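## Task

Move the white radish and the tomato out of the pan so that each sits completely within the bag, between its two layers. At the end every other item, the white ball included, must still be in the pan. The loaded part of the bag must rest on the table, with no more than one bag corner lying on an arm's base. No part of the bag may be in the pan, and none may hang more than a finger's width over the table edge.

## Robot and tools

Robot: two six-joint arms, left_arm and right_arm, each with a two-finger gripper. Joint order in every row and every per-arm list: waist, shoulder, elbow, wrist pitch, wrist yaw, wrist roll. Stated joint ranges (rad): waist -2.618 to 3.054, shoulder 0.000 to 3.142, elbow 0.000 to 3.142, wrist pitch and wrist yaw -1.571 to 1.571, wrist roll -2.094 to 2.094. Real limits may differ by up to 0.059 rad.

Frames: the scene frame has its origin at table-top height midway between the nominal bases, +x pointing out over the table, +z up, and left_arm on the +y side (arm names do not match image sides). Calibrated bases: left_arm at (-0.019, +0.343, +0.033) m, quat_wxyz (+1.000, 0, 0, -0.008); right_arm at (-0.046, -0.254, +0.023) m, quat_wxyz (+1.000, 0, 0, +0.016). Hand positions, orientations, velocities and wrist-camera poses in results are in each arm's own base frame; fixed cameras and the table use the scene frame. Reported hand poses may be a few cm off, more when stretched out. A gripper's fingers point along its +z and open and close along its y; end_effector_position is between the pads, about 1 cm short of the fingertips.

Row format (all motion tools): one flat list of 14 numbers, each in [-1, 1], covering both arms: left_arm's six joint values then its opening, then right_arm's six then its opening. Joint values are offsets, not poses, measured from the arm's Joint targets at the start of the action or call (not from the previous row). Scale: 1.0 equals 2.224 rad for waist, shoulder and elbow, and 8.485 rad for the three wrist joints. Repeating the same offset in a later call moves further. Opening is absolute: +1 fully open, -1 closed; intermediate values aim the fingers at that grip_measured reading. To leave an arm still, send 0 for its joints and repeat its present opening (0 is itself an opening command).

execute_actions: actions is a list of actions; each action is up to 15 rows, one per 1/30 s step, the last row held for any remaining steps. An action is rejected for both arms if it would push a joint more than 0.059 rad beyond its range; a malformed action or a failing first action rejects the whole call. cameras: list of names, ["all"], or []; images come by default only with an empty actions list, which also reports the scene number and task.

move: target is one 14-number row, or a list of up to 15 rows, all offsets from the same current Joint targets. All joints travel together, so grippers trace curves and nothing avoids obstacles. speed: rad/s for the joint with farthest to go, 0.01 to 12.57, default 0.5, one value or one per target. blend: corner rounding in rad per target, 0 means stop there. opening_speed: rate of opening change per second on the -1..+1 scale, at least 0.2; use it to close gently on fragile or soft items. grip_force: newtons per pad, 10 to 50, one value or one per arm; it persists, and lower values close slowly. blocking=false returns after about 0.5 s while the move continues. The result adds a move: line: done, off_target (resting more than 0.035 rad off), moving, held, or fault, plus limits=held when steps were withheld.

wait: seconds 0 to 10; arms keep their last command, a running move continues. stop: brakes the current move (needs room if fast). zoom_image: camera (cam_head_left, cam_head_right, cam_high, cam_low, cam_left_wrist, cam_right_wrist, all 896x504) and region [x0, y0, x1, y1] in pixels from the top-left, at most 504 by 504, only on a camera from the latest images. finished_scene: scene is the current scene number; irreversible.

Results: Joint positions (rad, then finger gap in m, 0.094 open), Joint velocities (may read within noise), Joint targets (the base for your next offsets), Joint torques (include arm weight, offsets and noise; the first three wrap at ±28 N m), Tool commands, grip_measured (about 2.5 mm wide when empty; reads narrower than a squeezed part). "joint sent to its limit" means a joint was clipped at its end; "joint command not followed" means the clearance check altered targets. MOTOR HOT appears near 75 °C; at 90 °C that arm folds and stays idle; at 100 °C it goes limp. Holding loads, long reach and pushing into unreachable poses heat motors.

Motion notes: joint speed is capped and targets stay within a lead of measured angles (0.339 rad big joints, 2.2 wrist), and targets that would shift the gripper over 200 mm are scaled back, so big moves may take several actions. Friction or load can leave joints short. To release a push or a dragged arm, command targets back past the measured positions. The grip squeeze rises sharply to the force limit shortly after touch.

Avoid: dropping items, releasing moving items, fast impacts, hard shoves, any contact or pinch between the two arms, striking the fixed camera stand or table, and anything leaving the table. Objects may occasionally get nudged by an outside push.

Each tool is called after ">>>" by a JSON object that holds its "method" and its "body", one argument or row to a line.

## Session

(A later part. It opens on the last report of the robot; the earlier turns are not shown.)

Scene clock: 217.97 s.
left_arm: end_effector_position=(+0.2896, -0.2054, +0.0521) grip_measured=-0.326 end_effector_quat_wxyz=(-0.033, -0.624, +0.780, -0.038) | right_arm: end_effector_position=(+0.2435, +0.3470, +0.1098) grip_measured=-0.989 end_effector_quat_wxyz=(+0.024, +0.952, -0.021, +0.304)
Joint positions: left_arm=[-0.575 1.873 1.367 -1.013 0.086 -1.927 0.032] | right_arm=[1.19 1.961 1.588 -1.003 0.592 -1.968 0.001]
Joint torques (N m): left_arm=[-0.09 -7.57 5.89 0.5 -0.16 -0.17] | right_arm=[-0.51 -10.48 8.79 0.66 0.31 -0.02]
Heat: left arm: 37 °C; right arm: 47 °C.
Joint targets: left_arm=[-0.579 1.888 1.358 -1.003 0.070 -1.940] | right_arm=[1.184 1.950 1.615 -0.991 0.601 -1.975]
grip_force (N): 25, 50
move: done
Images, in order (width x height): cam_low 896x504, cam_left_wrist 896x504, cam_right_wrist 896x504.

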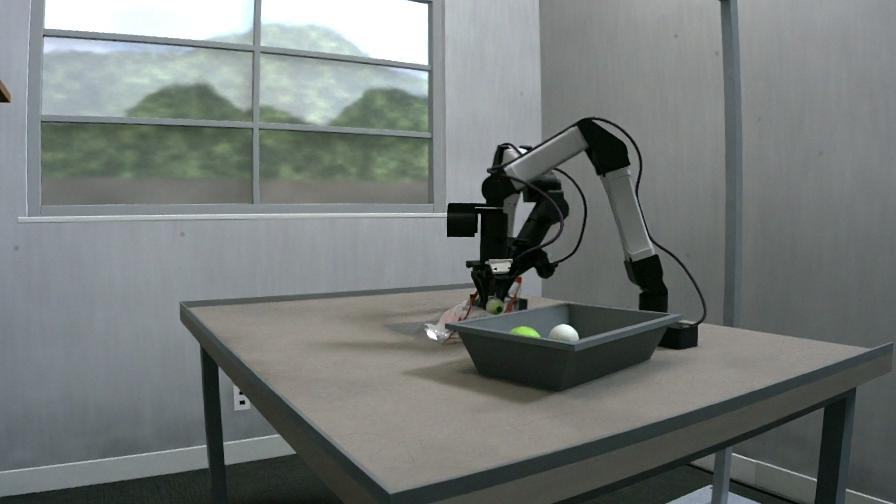

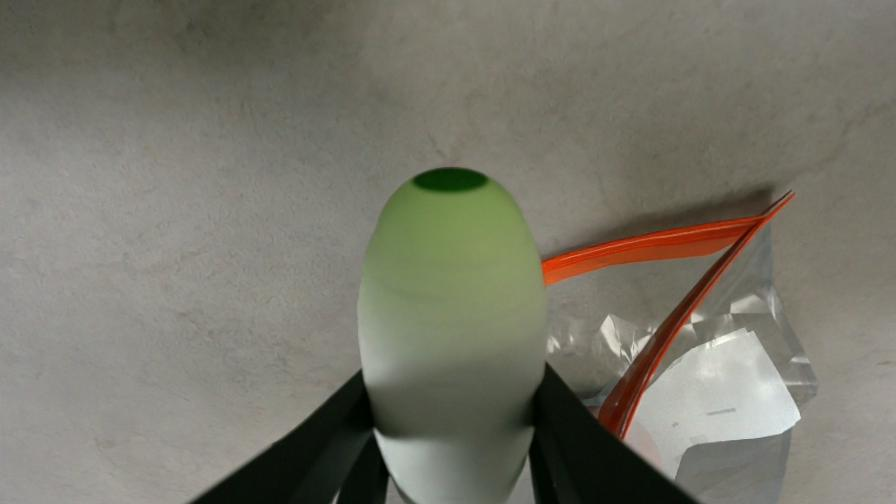

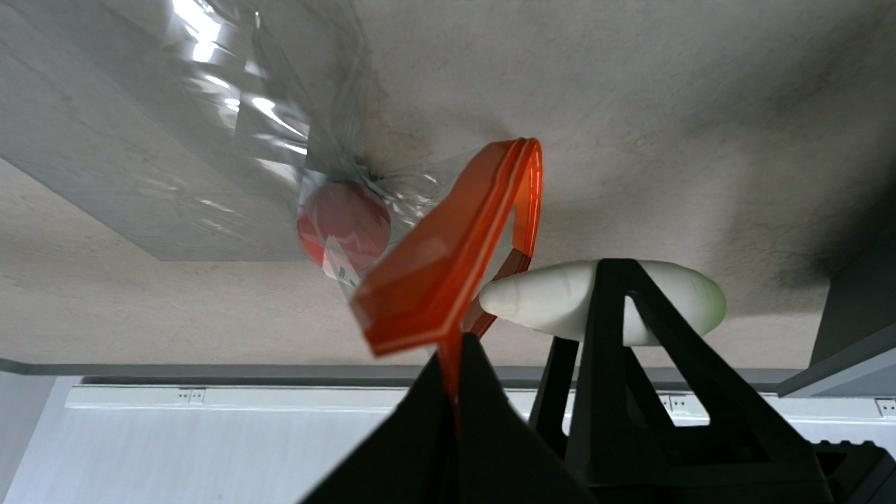

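>>> {"method": "move", "body": {
  "target": [-0.0414,0.0683,-0.0130,0.0222,-0.0014,-0.0106,-0.5,0,0,0,0,0,0,-1],
  "speed": 0.15,
  "cameras": ["cam_left_wrist","cam_right_wrist","cam_low"]
}}

>>> {"method": "zoom_image", "body": {
  "camera": "cam_low",
  "region": [400, 230, 600, 370]
}}

Scene clock: 220.30 s.
left_arm: end_effector_position=(+0.2899, -0.2439, -0.0037) grip_measured=-0.326 end_effector_quat_wxyz=(-0.029, -0.624, +0.780, -0.039) | right_arm: end_effector_position=(+0.2435, +0.3470, +0.1098) grip_measured=-0.989 end_effector_quat_wxyz=(+0.024, +0.952, -0.021, +0.304)
Joint positions: left_arm=[-0.665 2.021 1.339 -0.826 0.074 -2.017 0.032] | right_arm=[1.19 1.961 1.588 -1.003 0.592 -1.968 0.001]
Joint torques (N m): left_arm=[-0.24 -8.16 5.37 0.54 -0.17 -0.16] | right_arm=[-0.53 -10.48 8.81 0.66 0.31 -0.02]
Heat: left arm: 37 °C; right arm: 47 °C.
Joint targets: left_arm=[-0.671 2.039 1.329 -0.815 0.058 -2.030] | right_arm=[1.184 1.950 1.615 -0.991 0.601 -1.975]
grip_force (N): 25, 50
move: done
Images, in order (width x height): cam_low 896x504, cam_left_wrist 896x504, cam_right_wrist 896x504.

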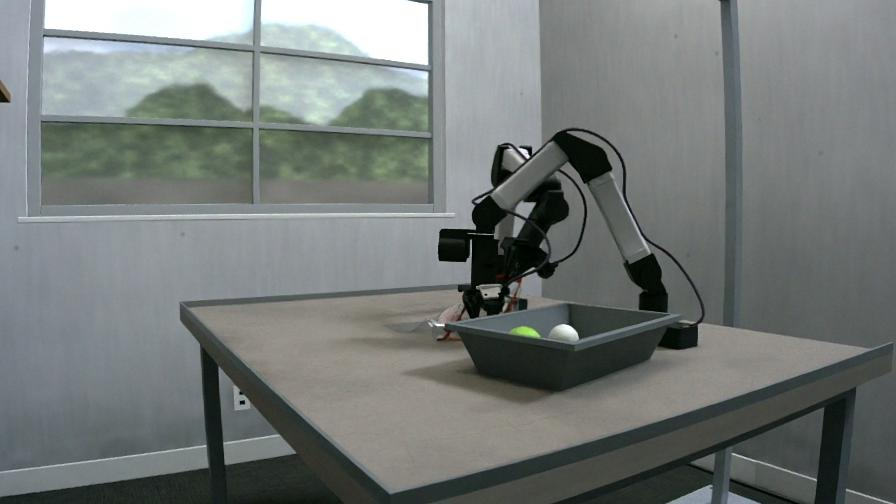

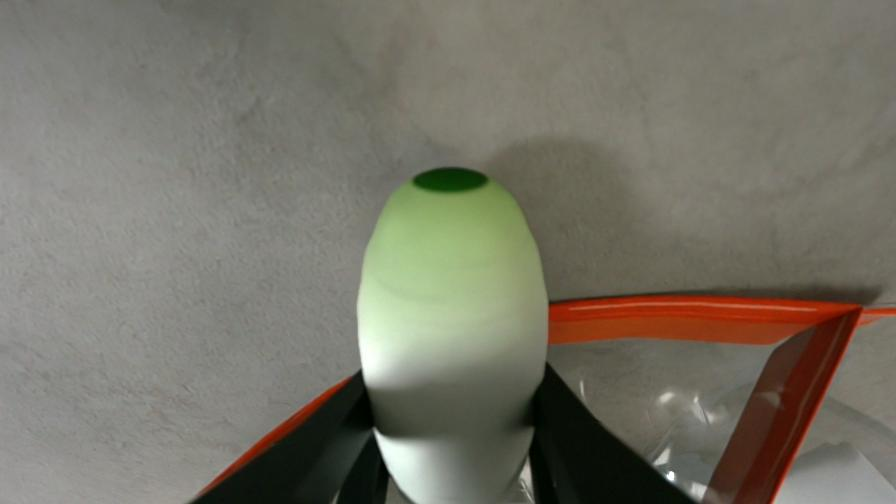

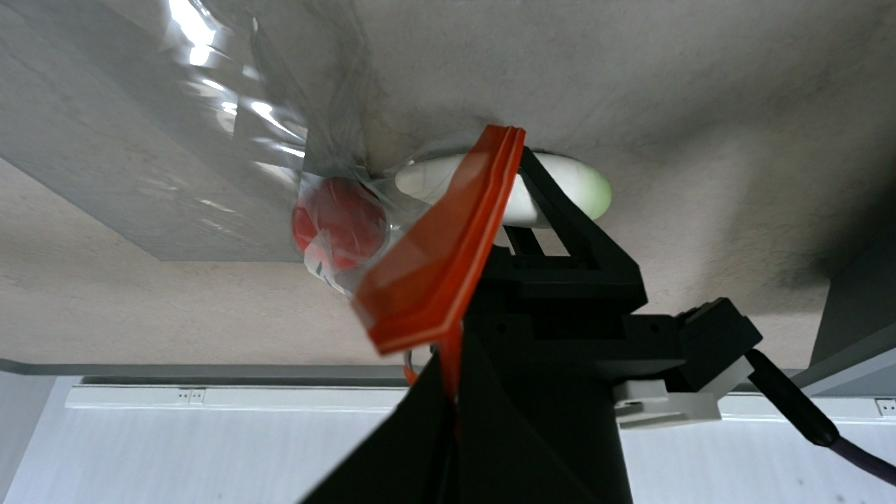

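Scaled by 2.520 from the camera's 896x504 image, which has a finer 1280x720 frame.

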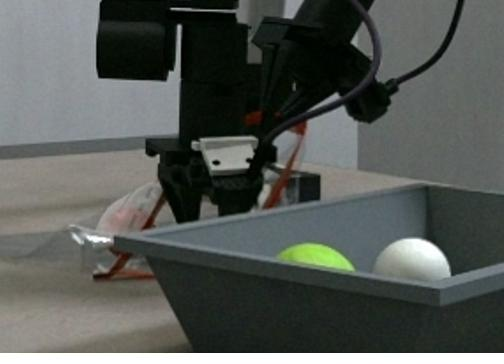

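>>> {"method": "move", "body": {
  "target": [
    [0,0.0048,-0.0058,0.0027,0,0,-0.5,0,0,0,0,0,0,-1],
    [0,0.0048,-0.0058,0.0027,0,0,0.0,0,0,0,0,0,0,-1]
  ],
  "speed": 0.1,
  "opening_speed": 0.3,
  "cameras": ["cam_left_wrist","cam_right_wrist"]
}}

Scene clock: 223.47 s.
left_arm: end_effector_position=(+0.2907, -0.2445, -0.0091) grip_measured=-0.002 end_effector_quat_wxyz=(-0.028, -0.624, +0.780, -0.042) | right_arm: end_effector_position=(+0.2435, +0.3470, +0.1098) grip_measured=-0.989 end_effector_quat_wxyz=(+0.024, +0.952, -0.021, +0.304)
Joint positions: left_arm=[-0.665 2.03 1.328 -0.801 0.074 -2.017 0.047] | right_arm=[1.19 1.961 1.588 -1.003 0.592 -1.968 0.001]
Joint torques (N m): left_arm=[-0.18 -7.99 5.22 0.54 -0.17 -0.15] | right_arm=[-0.51 -10.48 8.84 0.66 0.31 -0.02]
Heat: left arm: 36 °C; right arm: 47 °C.
Joint targets: left_arm=[-0.671 2.050 1.316 -0.792 0.058 -2.030] | right_arm=[1.184 1.950 1.615 -0.991 0.601 -1.975]
grip_force (N): 25, 50
move: done
Images, in order (width x height): cam_left_wrist 896x504, cam_right_wrist 896x504.

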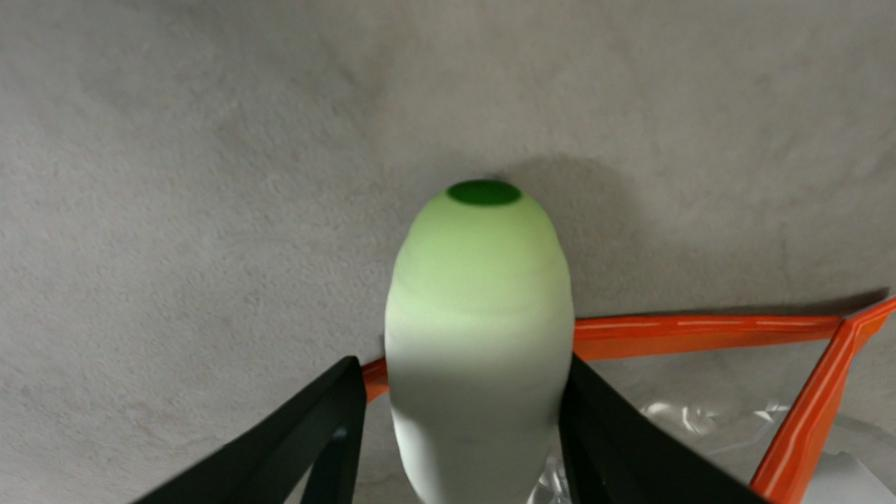

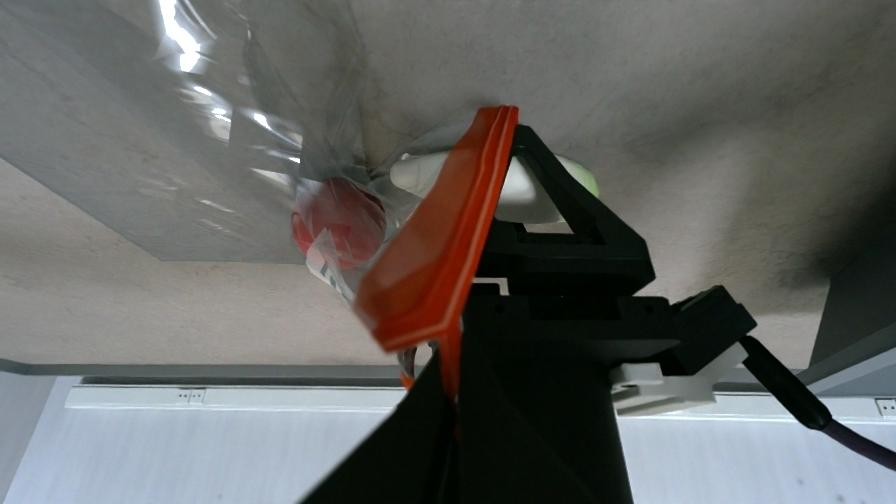

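>>> {"method": "move", "body": {
  "target": [
    [0,0,0,0,0,0,0.15,0,0,0,0,0,0,-1],
    [0,-0.0286,0.0353,-0.0168,0,0,0.15,0,0,0,0,0,0,-1],
    [0.1978,-0.0778,0.0369,-0.0418,0.0767,0.2392,-1,0,0,0,0,0,0,-1]
  ],
  "speed": [0.3,0.3,0.9],
  "opening_speed": 1,
  "cameras": ["cam_left_wrist","cam_right_wrist","cam_high"]
}}

Scene clock: 233.13 s.
left_arm: end_effector_position=(+0.2945, -0.1847, +0.0846) grip_measured=-0.977 end_effector_quat_wxyz=(-0.085, +0.088, +0.935, -0.332) | right_arm: end_effector_position=(+0.2435, +0.3470, +0.1098) grip_measured=-0.989 end_effector_quat_wxyz=(+0.024, +0.952, -0.021, +0.304)
Joint positions: left_arm=[-0.234 1.905 1.378 -1.136 0.695 -0.013 0.001] | right_arm=[1.19 1.961 1.588 -1.003 0.592 -1.968 0.001]
Joint torques (N m): left_arm=[0.46 -10.93 8.54 0.08 0.53 0.11] | right_arm=[-0.5 -10.47 8.81 0.66 0.3 -0.02]
Heat: left arm: 38 °C; right arm: 48 °C.
Joint targets: left_arm=[-0.231 1.877 1.399 -1.147 0.709 0.000] | right_arm=[1.184 1.950 1.615 -0.991 0.601 -1.975]
grip_force (N): 25, 50
move: done
Images, in order (width x height): cam_high 896x504, cam_left_wrist 896x504, cam_right_wrist 896x504.

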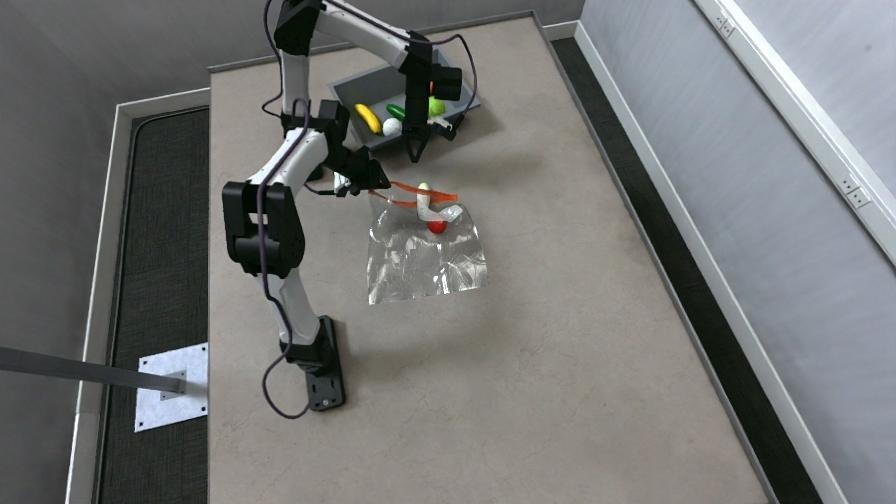

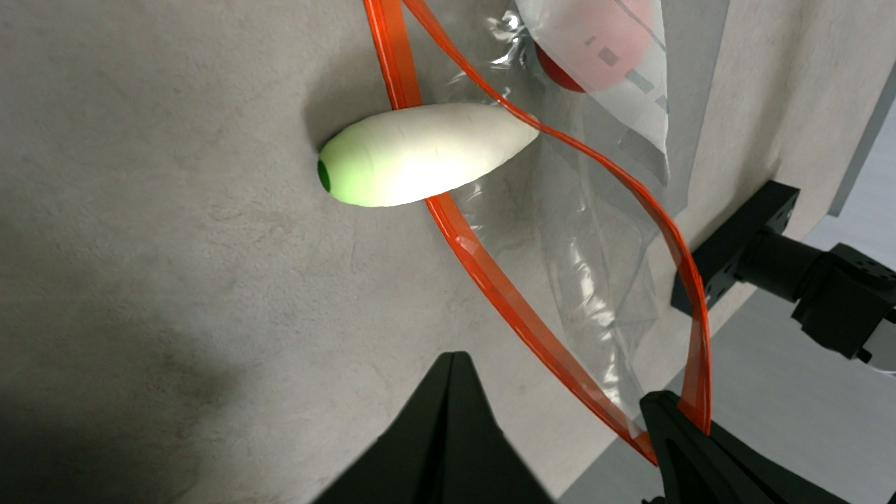

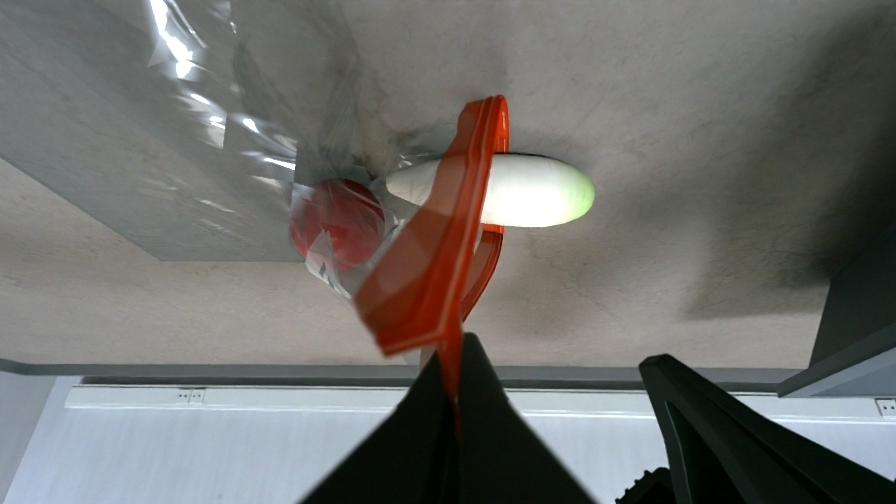

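>>> {"method": "move", "body": {
  "target": [
    [0.0211,0.0490,-0.0373,0.0163,-0.0005,0.0015,-1,0,0,0,0,0,0,-1],
    [0.0085,0.0832,-0.0809,0.0388,-0.0002,0.0015,-1,0,0,0,0,0,0,-1]
  ],
  "speed": 0.3,
  "blend": [0.04,0],
  "cameras": ["cam_left_wrist","cam_right_wrist"]
}}

Scene clock: 235.77 s.
left_arm: end_effector_position=(+0.3057, -0.1787, +0.0037) grip_measured=-0.977 end_effector_quat_wxyz=(-0.071, +0.084, +0.935, -0.336) | right_arm: end_effector_position=(+0.2435, +0.3470, +0.1098) grip_measured=-0.989 end_effector_quat_wxyz=(+0.024, +0.952, -0.021, +0.304)
Joint positions: left_arm=[-0.208 2.046 1.227 -0.829 0.698 0 0.001] | right_arm=[1.19 1.961 1.588 -1.003 0.592 -1.968 0.001]
Joint torques (N m): left_arm=[-0.14 -7.98 4.92 0.36 0.47 0.11] | right_arm=[-0.51 -10.48 8.81 0.66 0.31 -0.02]
Heat: left arm: 38 °C; right arm: 48 °C.
Joint targets: left_arm=[-0.212 2.062 1.218 -0.818 0.707 0.013] | right_arm=[1.184 1.950 1.615 -0.991 0.601 -1.975]
grip_force (N): 25, 50
move: done
Images, in order (width x height): cam_left_wrist 896x504, cam_right_wrist 896x504.

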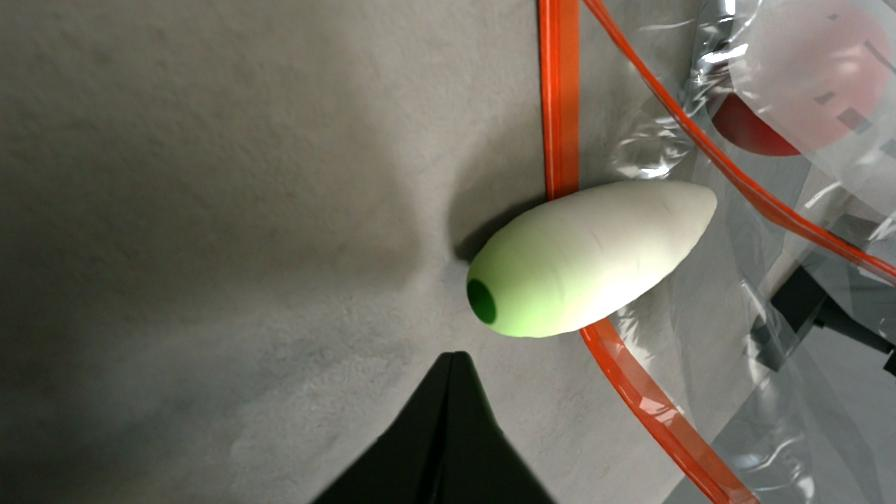

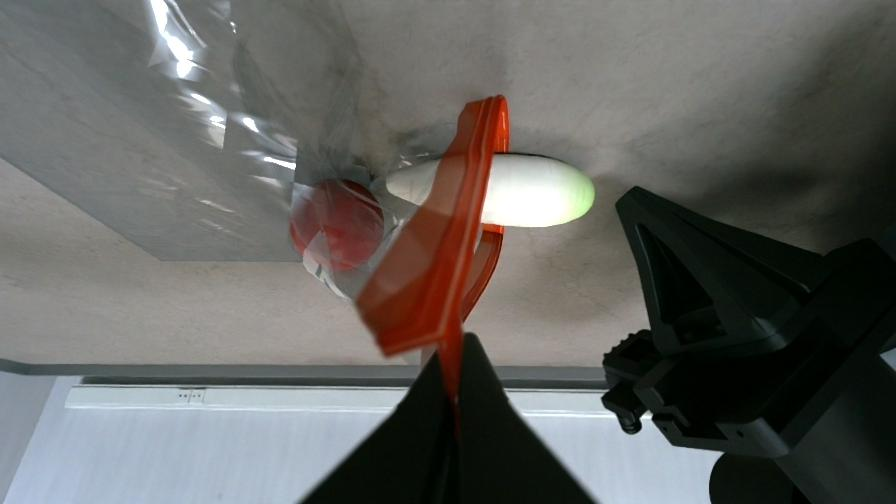

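>>> {"method": "move", "body": {
  "target": [
    [0,0.0073,-0.0054,0.0033,0,0,-1,0,0,0,0,0,0,-1],
    [-0.0750,0.0055,-0.0065,0.0190,-0.0012,0,-1,0,0,0,0,0,0,-1]
  ],
  "speed": 0.15,
  "cameras": ["cam_left_wrist","cam_right_wrist"]
}}

Scene clock: 239.03 s.
left_arm: end_effector_position=(+0.2981, -0.2374, -0.0033) grip_measured=-0.977 end_effector_quat_wxyz=(-0.035, +0.185, +0.921, -0.341) | right_arm: end_effector_position=(+0.2435, +0.3470, +0.1098) grip_measured=-0.989 end_effector_quat_wxyz=(+0.024, +0.952, -0.021, +0.304)
Joint positions: left_arm=[-0.375 2.059 1.216 -0.667 0.698 0 0.001] | right_arm=[1.19 1.961 1.588 -1.003 0.592 -1.968 0.001]
Joint torques (N m): left_arm=[-0.1 -8.35 4.72 0.63 0.38 0.11] | right_arm=[-0.5 -10.5 8.83 0.66 0.31 -0.02]
Heat: left arm: 37 °C; right arm: 48 °C.
Joint targets: left_arm=[-0.379 2.074 1.204 -0.657 0.696 0.013] | right_arm=[1.184 1.950 1.615 -0.991 0.601 -1.975]
grip_force (N): 25, 50
move: done
Images, in order (width x height): cam_left_wrist 896x504, cam_right_wrist 896x504.

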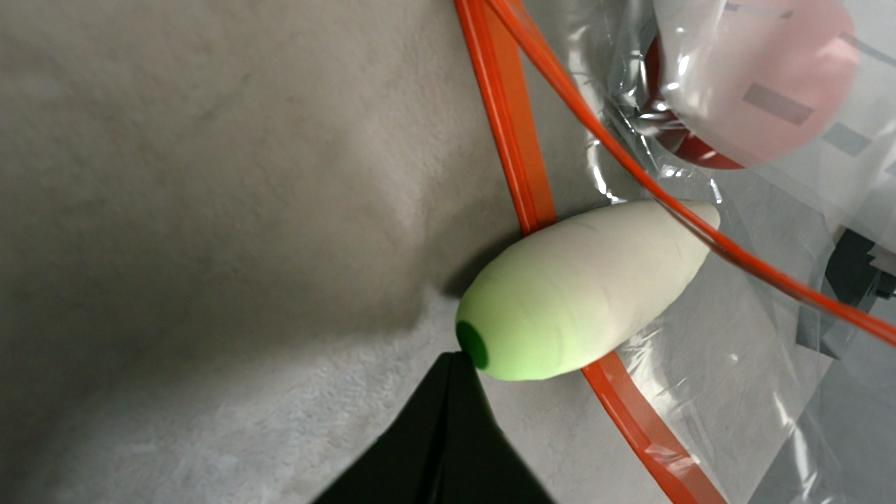

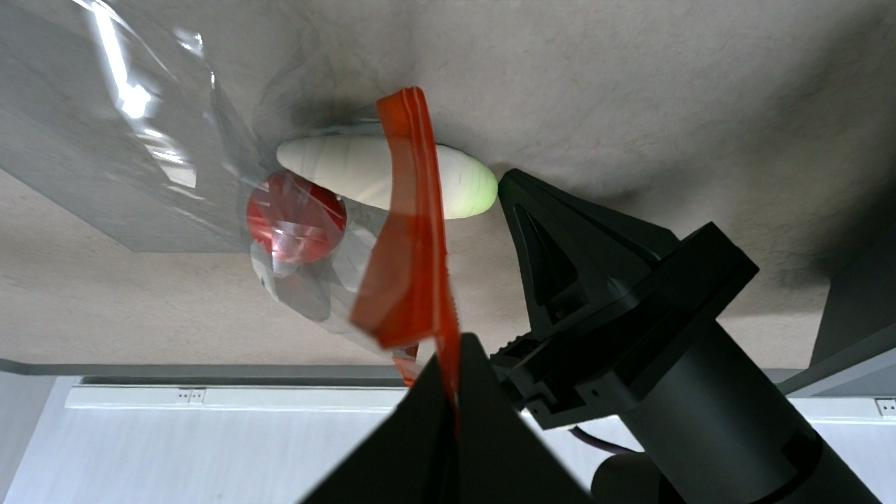

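>>> {"method": "move", "body": {
  "target": [0,0,0,0,0,0,-1,0.018,0.0826,0.1380,-0.0146,0.0047,0,-1],
  "speed": 0.15,
  "cameras": ["cam_left_wrist","cam_right_wrist","cam_high"]
}}

Scene clock: 242.43 s.
left_arm: end_effector_position=(+0.2981, -0.2375, -0.0033) grip_measured=-0.977 end_effector_quat_wxyz=(-0.035, +0.185, +0.921, -0.341) | right_arm: end_effector_position=(+0.2549, +0.3955, +0.1342) grip_measured=-0.989 end_effector_quat_wxyz=(+0.009, +0.945, -0.015, +0.327)
Joint positions: left_arm=[-0.375 2.059 1.216 -0.666 0.698 0 0.001] | right_arm=[1.218 2.117 1.892 -1.112 0.629 -1.968 0.001]
Joint torques (N m): left_arm=[-0.09 -8.38 4.77 0.66 0.38 0.11] | right_arm=[0.62 -9.36 9.13 0.58 0.34 -0.02]
Heat: left arm: 37 °C; right arm: 48 °C.
Joint targets: left_arm=[-0.379 2.074 1.204 -0.657 0.696 0.013] | right_arm=[1.224 2.133 1.922 -1.115 0.641 -1.975]
grip_force (N): 25, 50
move: done
Images, in order (width x height): cam_high 896x504, cam_left_wrist 896x504, cam_right_wrist 896x504.

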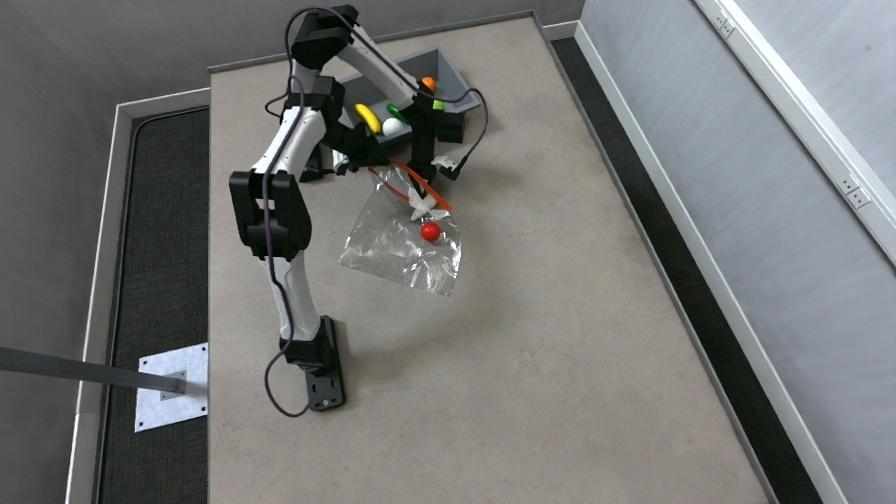

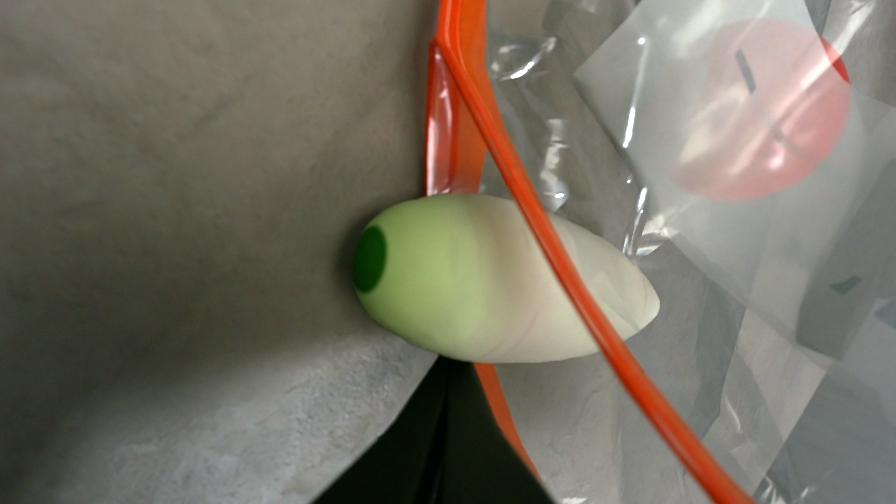

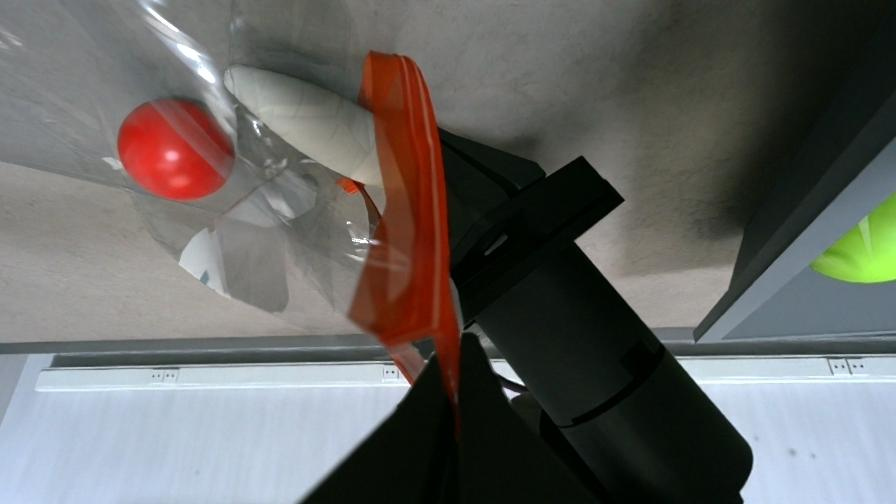

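>>> {"method": "move", "body": {
  "target": [
    [0.0513,-0.0468,0.0544,-0.0328,0.0012,0,-1,0,0,0,0,0,0,-1],
    [0.0571,0.0265,0.1547,-0.0442,0.0014,0,-1,0,0,0,0,0,0,-1]
  ],
  "speed": 0.35,
  "cameras": ["cam_left_wrist","cam_right_wrist","cam_high"]
}}

>>> {"method": "zoom_image", "body": {
  "camera": "cam_high",
  "region": [320, 130, 500, 310]
}}

Scene clock: 247.77 s.
left_arm: end_effector_position=(+0.3454, -0.2068, +0.0475) grip_measured=-0.977 end_effector_quat_wxyz=(-0.059, +0.116, +0.932, -0.337) | right_arm: end_effector_position=(+0.2548, +0.3954, +0.1342) grip_measured=-0.989 end_effector_quat_wxyz=(+0.009, +0.945, -0.015, +0.327)
Joint positions: left_arm=[-0.258 2.112 1.528 -1.02 0.698 0.001 0.001] | right_arm=[1.218 2.117 1.892 -1.112 0.629 -1.968 0.001]
Joint torques (N m): left_arm=[0.75 -8.8 8.42 0.25 0.49 0.11] | right_arm=[0.68 -9.36 9.13 0.57 0.34 -0.02]
Heat: left arm: 37 °C; right arm: 47 °C.
Joint targets: left_arm=[-0.252 2.133 1.548 -1.032 0.708 0.013] | right_arm=[1.224 2.133 1.922 -1.115 0.641 -1.975]
grip_force (N): 25, 50
move: done
Images, in order (width x height): cam_high 896x504, cam_left_wrist 896x504, cam_right_wrist 896x504.

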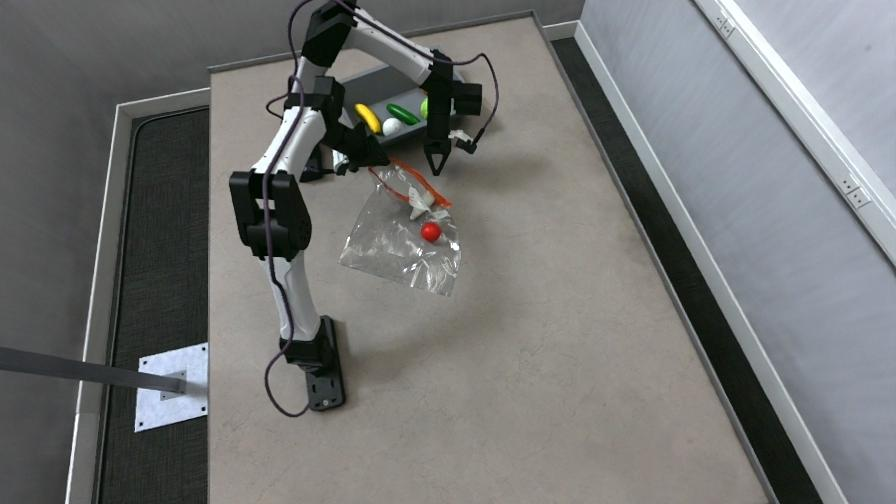

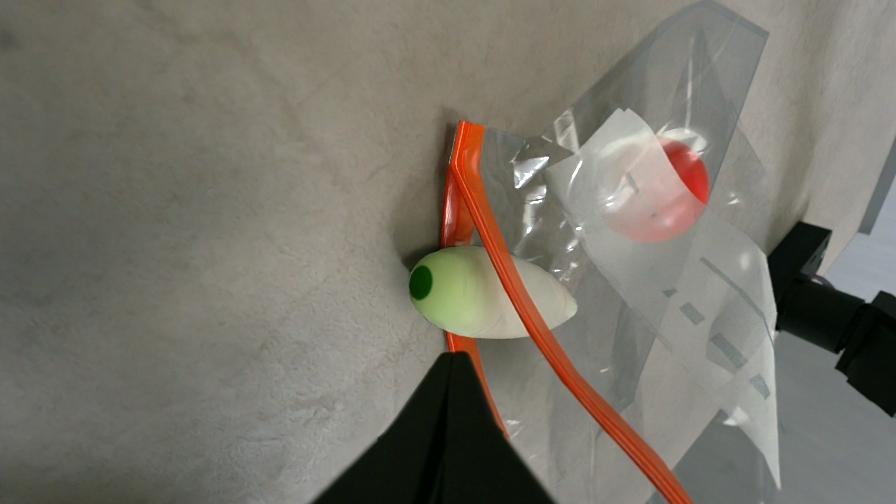

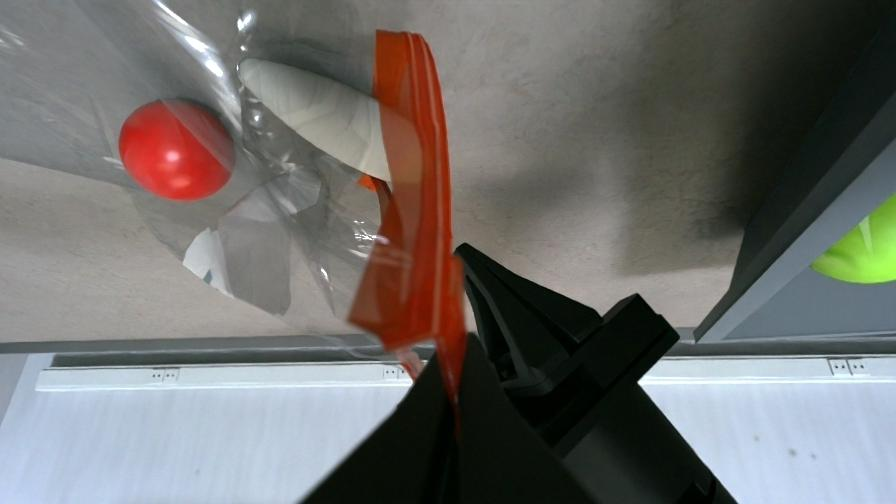

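Scaled by 2.800 from the camera's 896x504 image, which has a finer 1280x720 frame.

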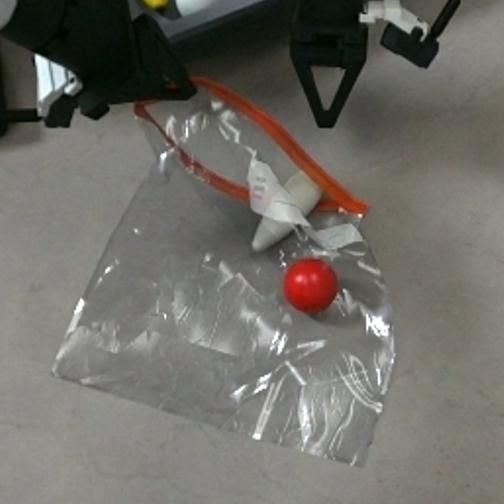

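>>> {"method": "execute_actions", "body": {
  "actions": []
}}

Scene clock: 249.07 s.
left_arm: end_effector_position=(+0.3453, -0.2068, +0.0475) grip_measured=-0.977 end_effector_quat_wxyz=(-0.059, +0.116, +0.932, -0.337) | right_arm: end_effector_position=(+0.2548, +0.3954, +0.1342) grip_measured=-0.989 end_effector_quat_wxyz=(+0.009, +0.945, -0.015, +0.327)
Joint positions: left_arm=[-0.258 2.112 1.528 -1.02 0.698 0.001 0.001] | right_arm=[1.218 2.117 1.892 -1.112 0.629 -1.968 0.001]
Joint velocities: within noise
Joint torques (N m): left_arm=[0.7 -8.79 8.5 0.2 0.49 0.11] | right_arm=[0.66 -9.37 9.13 0.57 0.34 -0.02]
Heat: left arm: 37 °C; right arm: 46 °C.
Joint targets: left_arm=[-0.252 2.133 1.548 -1.032 0.708 0.013] | right_arm=[1.224 2.133 1.922 -1.115 0.641 -1.975]
Tool commands: left_gripper/opening=-1.0 right_gripper/opening=-1.0
grip_force (N): 25, 50

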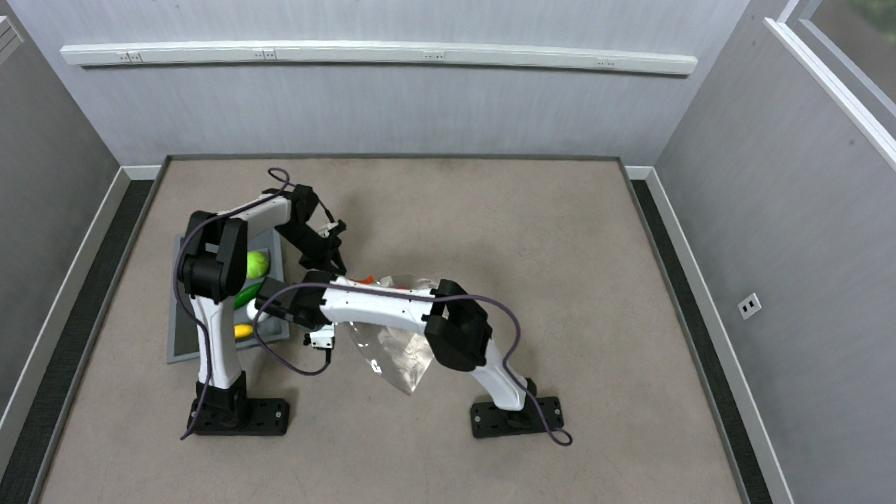

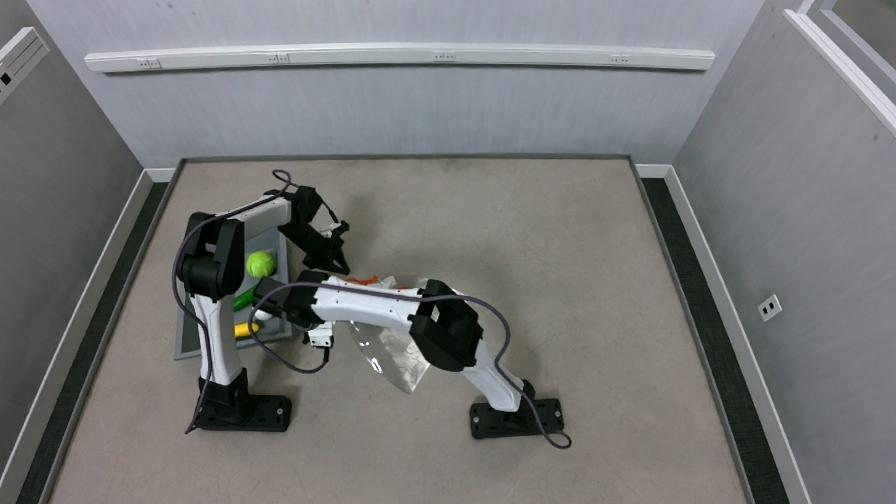

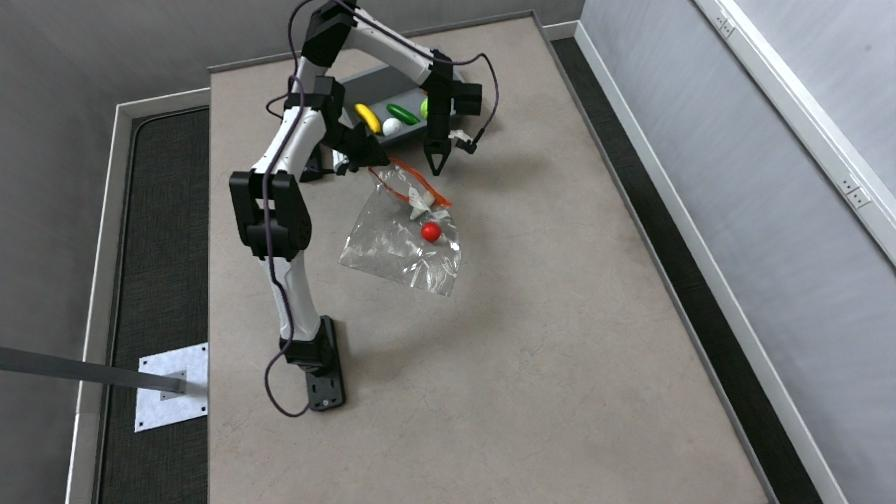

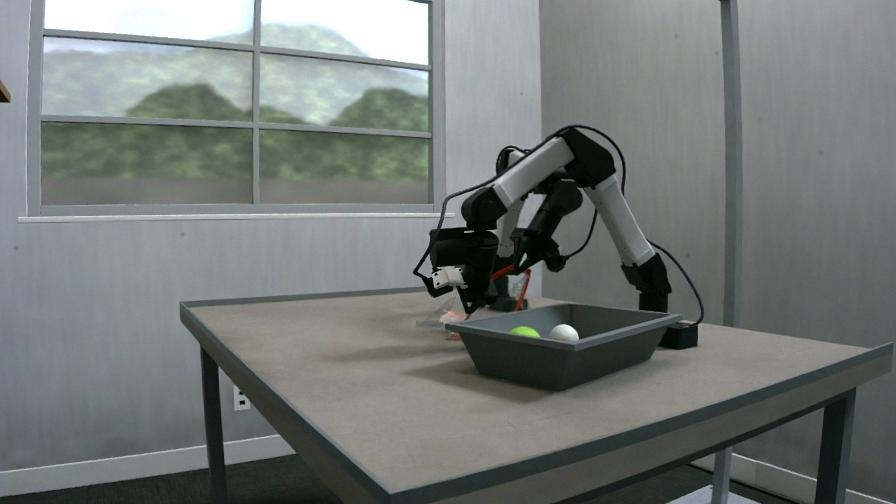

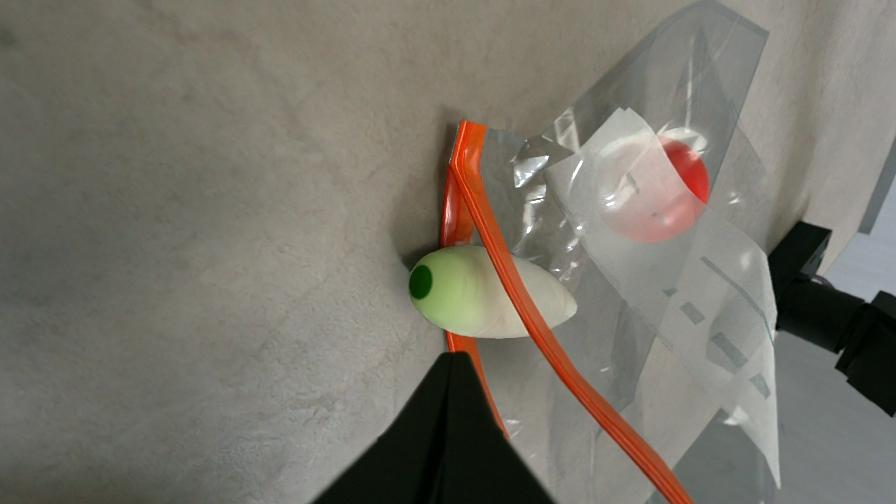

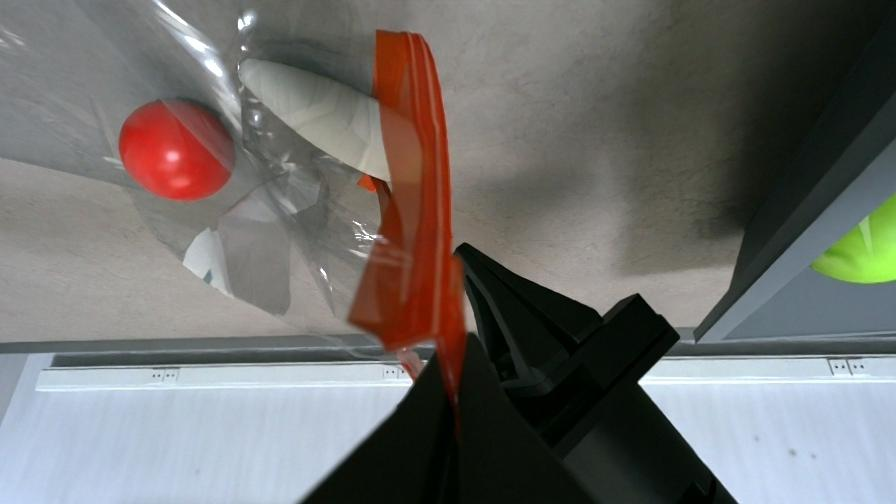

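>>> {"method": "move", "body": {
  "target": [-0.0005, 0.0261, -0.0643, 0.0229, 0.0005, 0, -1, 0, 0, 0, 0, 0, 0, -1],
  "speed": 0.3,
  "cameras": ["cam_left_wrist", "cam_right_wrist"]
}}

Scene clock: 251.73 s.
left_arm: end_effector_position=(+0.3398, -0.2055, -0.0013) grip_measured=-0.977 end_effector_quat_wxyz=(-0.061, +0.115, +0.932, -0.337) | right_arm: end_effector_position=(+0.2548, +0.3954, +0.1342) grip_measured=-0.989 end_effector_quat_wxyz=(+0.009, +0.945, -0.015, +0.327)
Joint positions: left_arm=[-0.258 2.173 1.414 -0.848 0.699 0.001 0.001] | right_arm=[1.218 2.117 1.892 -1.112 0.629 -1.968 0.001]
Joint torques (N m): left_arm=[0.61 -9.07 5.15 0.41 0.53 0.1] | right_arm=[0.68 -9.36 9.14 0.57 0.34 -0.02]
Heat: left arm: 37 °C; right arm: 46 °C.
Joint targets: left_arm=[-0.253 2.191 1.405 -0.837 0.713 0.013] | right_arm=[1.224 2.133 1.922 -1.115 0.641 -1.975]
grip_force (N): 25, 50
move: done
Images, in order (width x height): cam_left_wrist 896x504, cam_right_wrist 896x504.

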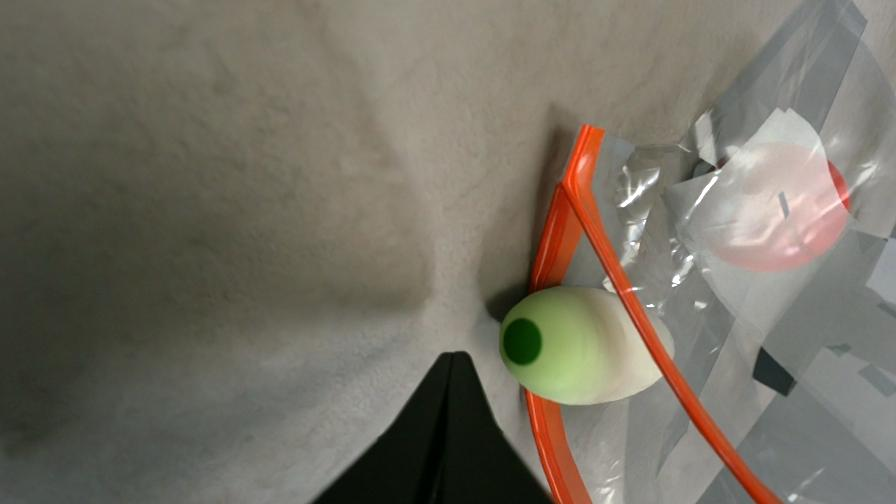

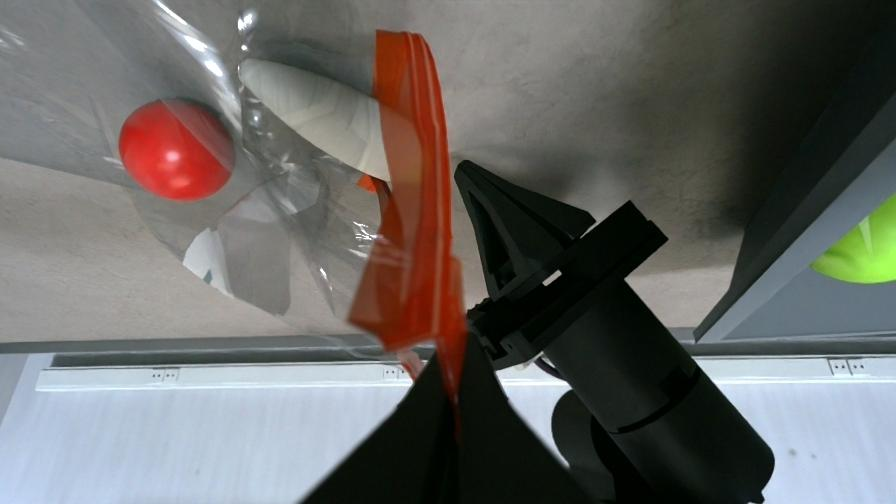

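>>> {"method": "move", "body": {
  "target": [-0.0523, -0.0589, -0.0728, 0.0189, -0.0002, 0, -1, 0, 0, 0, 0, 0, 0, -1],
  "speed": 0.12,
  "cameras": ["cam_left_wrist", "cam_right_wrist"]
}}

Scene clock: 254.93 s.
left_arm: end_effector_position=(+0.3052, -0.2364, -0.0063) grip_measured=-0.977 end_effector_quat_wxyz=(-0.041, +0.178, +0.922, -0.341) | right_arm: end_effector_position=(+0.2548, +0.3954, +0.1342) grip_measured=-0.989 end_effector_quat_wxyz=(+0.009, +0.945, -0.015, +0.327)
Joint positions: left_arm=[-0.365 2.092 1.254 -0.688 0.699 0.001 0.001] | right_arm=[1.218 2.117 1.892 -1.112 0.629 -1.968 0.001]
Joint torques (N m): left_arm=[-0.13 -12.18 4.85 0.62 0.51 0.1] | right_arm=[0.68 -9.37 9.13 0.57 0.34 -0.03]
Heat: left arm: 38 °C; right arm: 46 °C.
Joint targets: left_arm=[-0.369 2.060 1.243 -0.677 0.711 0.013] | right_arm=[1.224 2.133 1.922 -1.115 0.641 -1.975]
grip_force (N): 25, 50
move: done
Images, in order (width x height): cam_left_wrist 896x504, cam_right_wrist 896x504.

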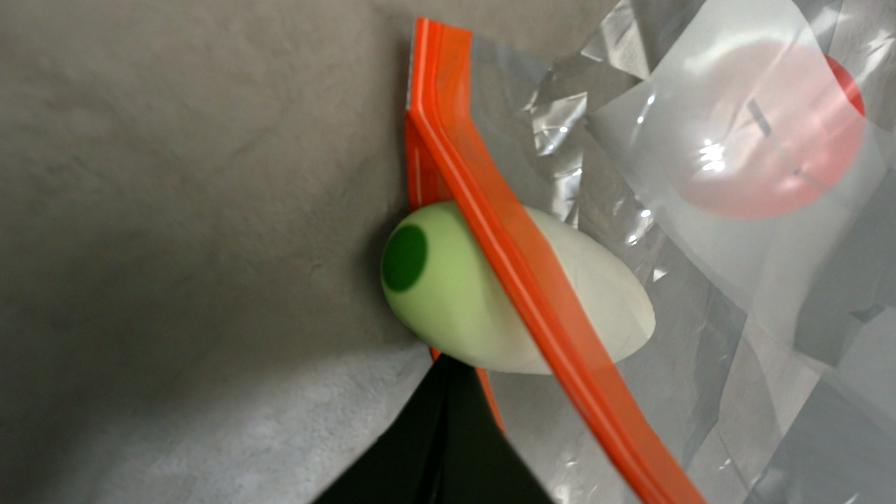

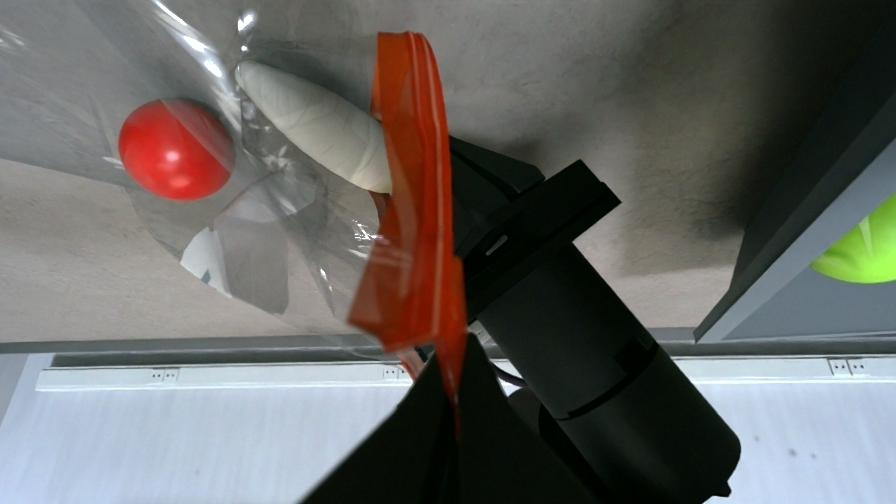

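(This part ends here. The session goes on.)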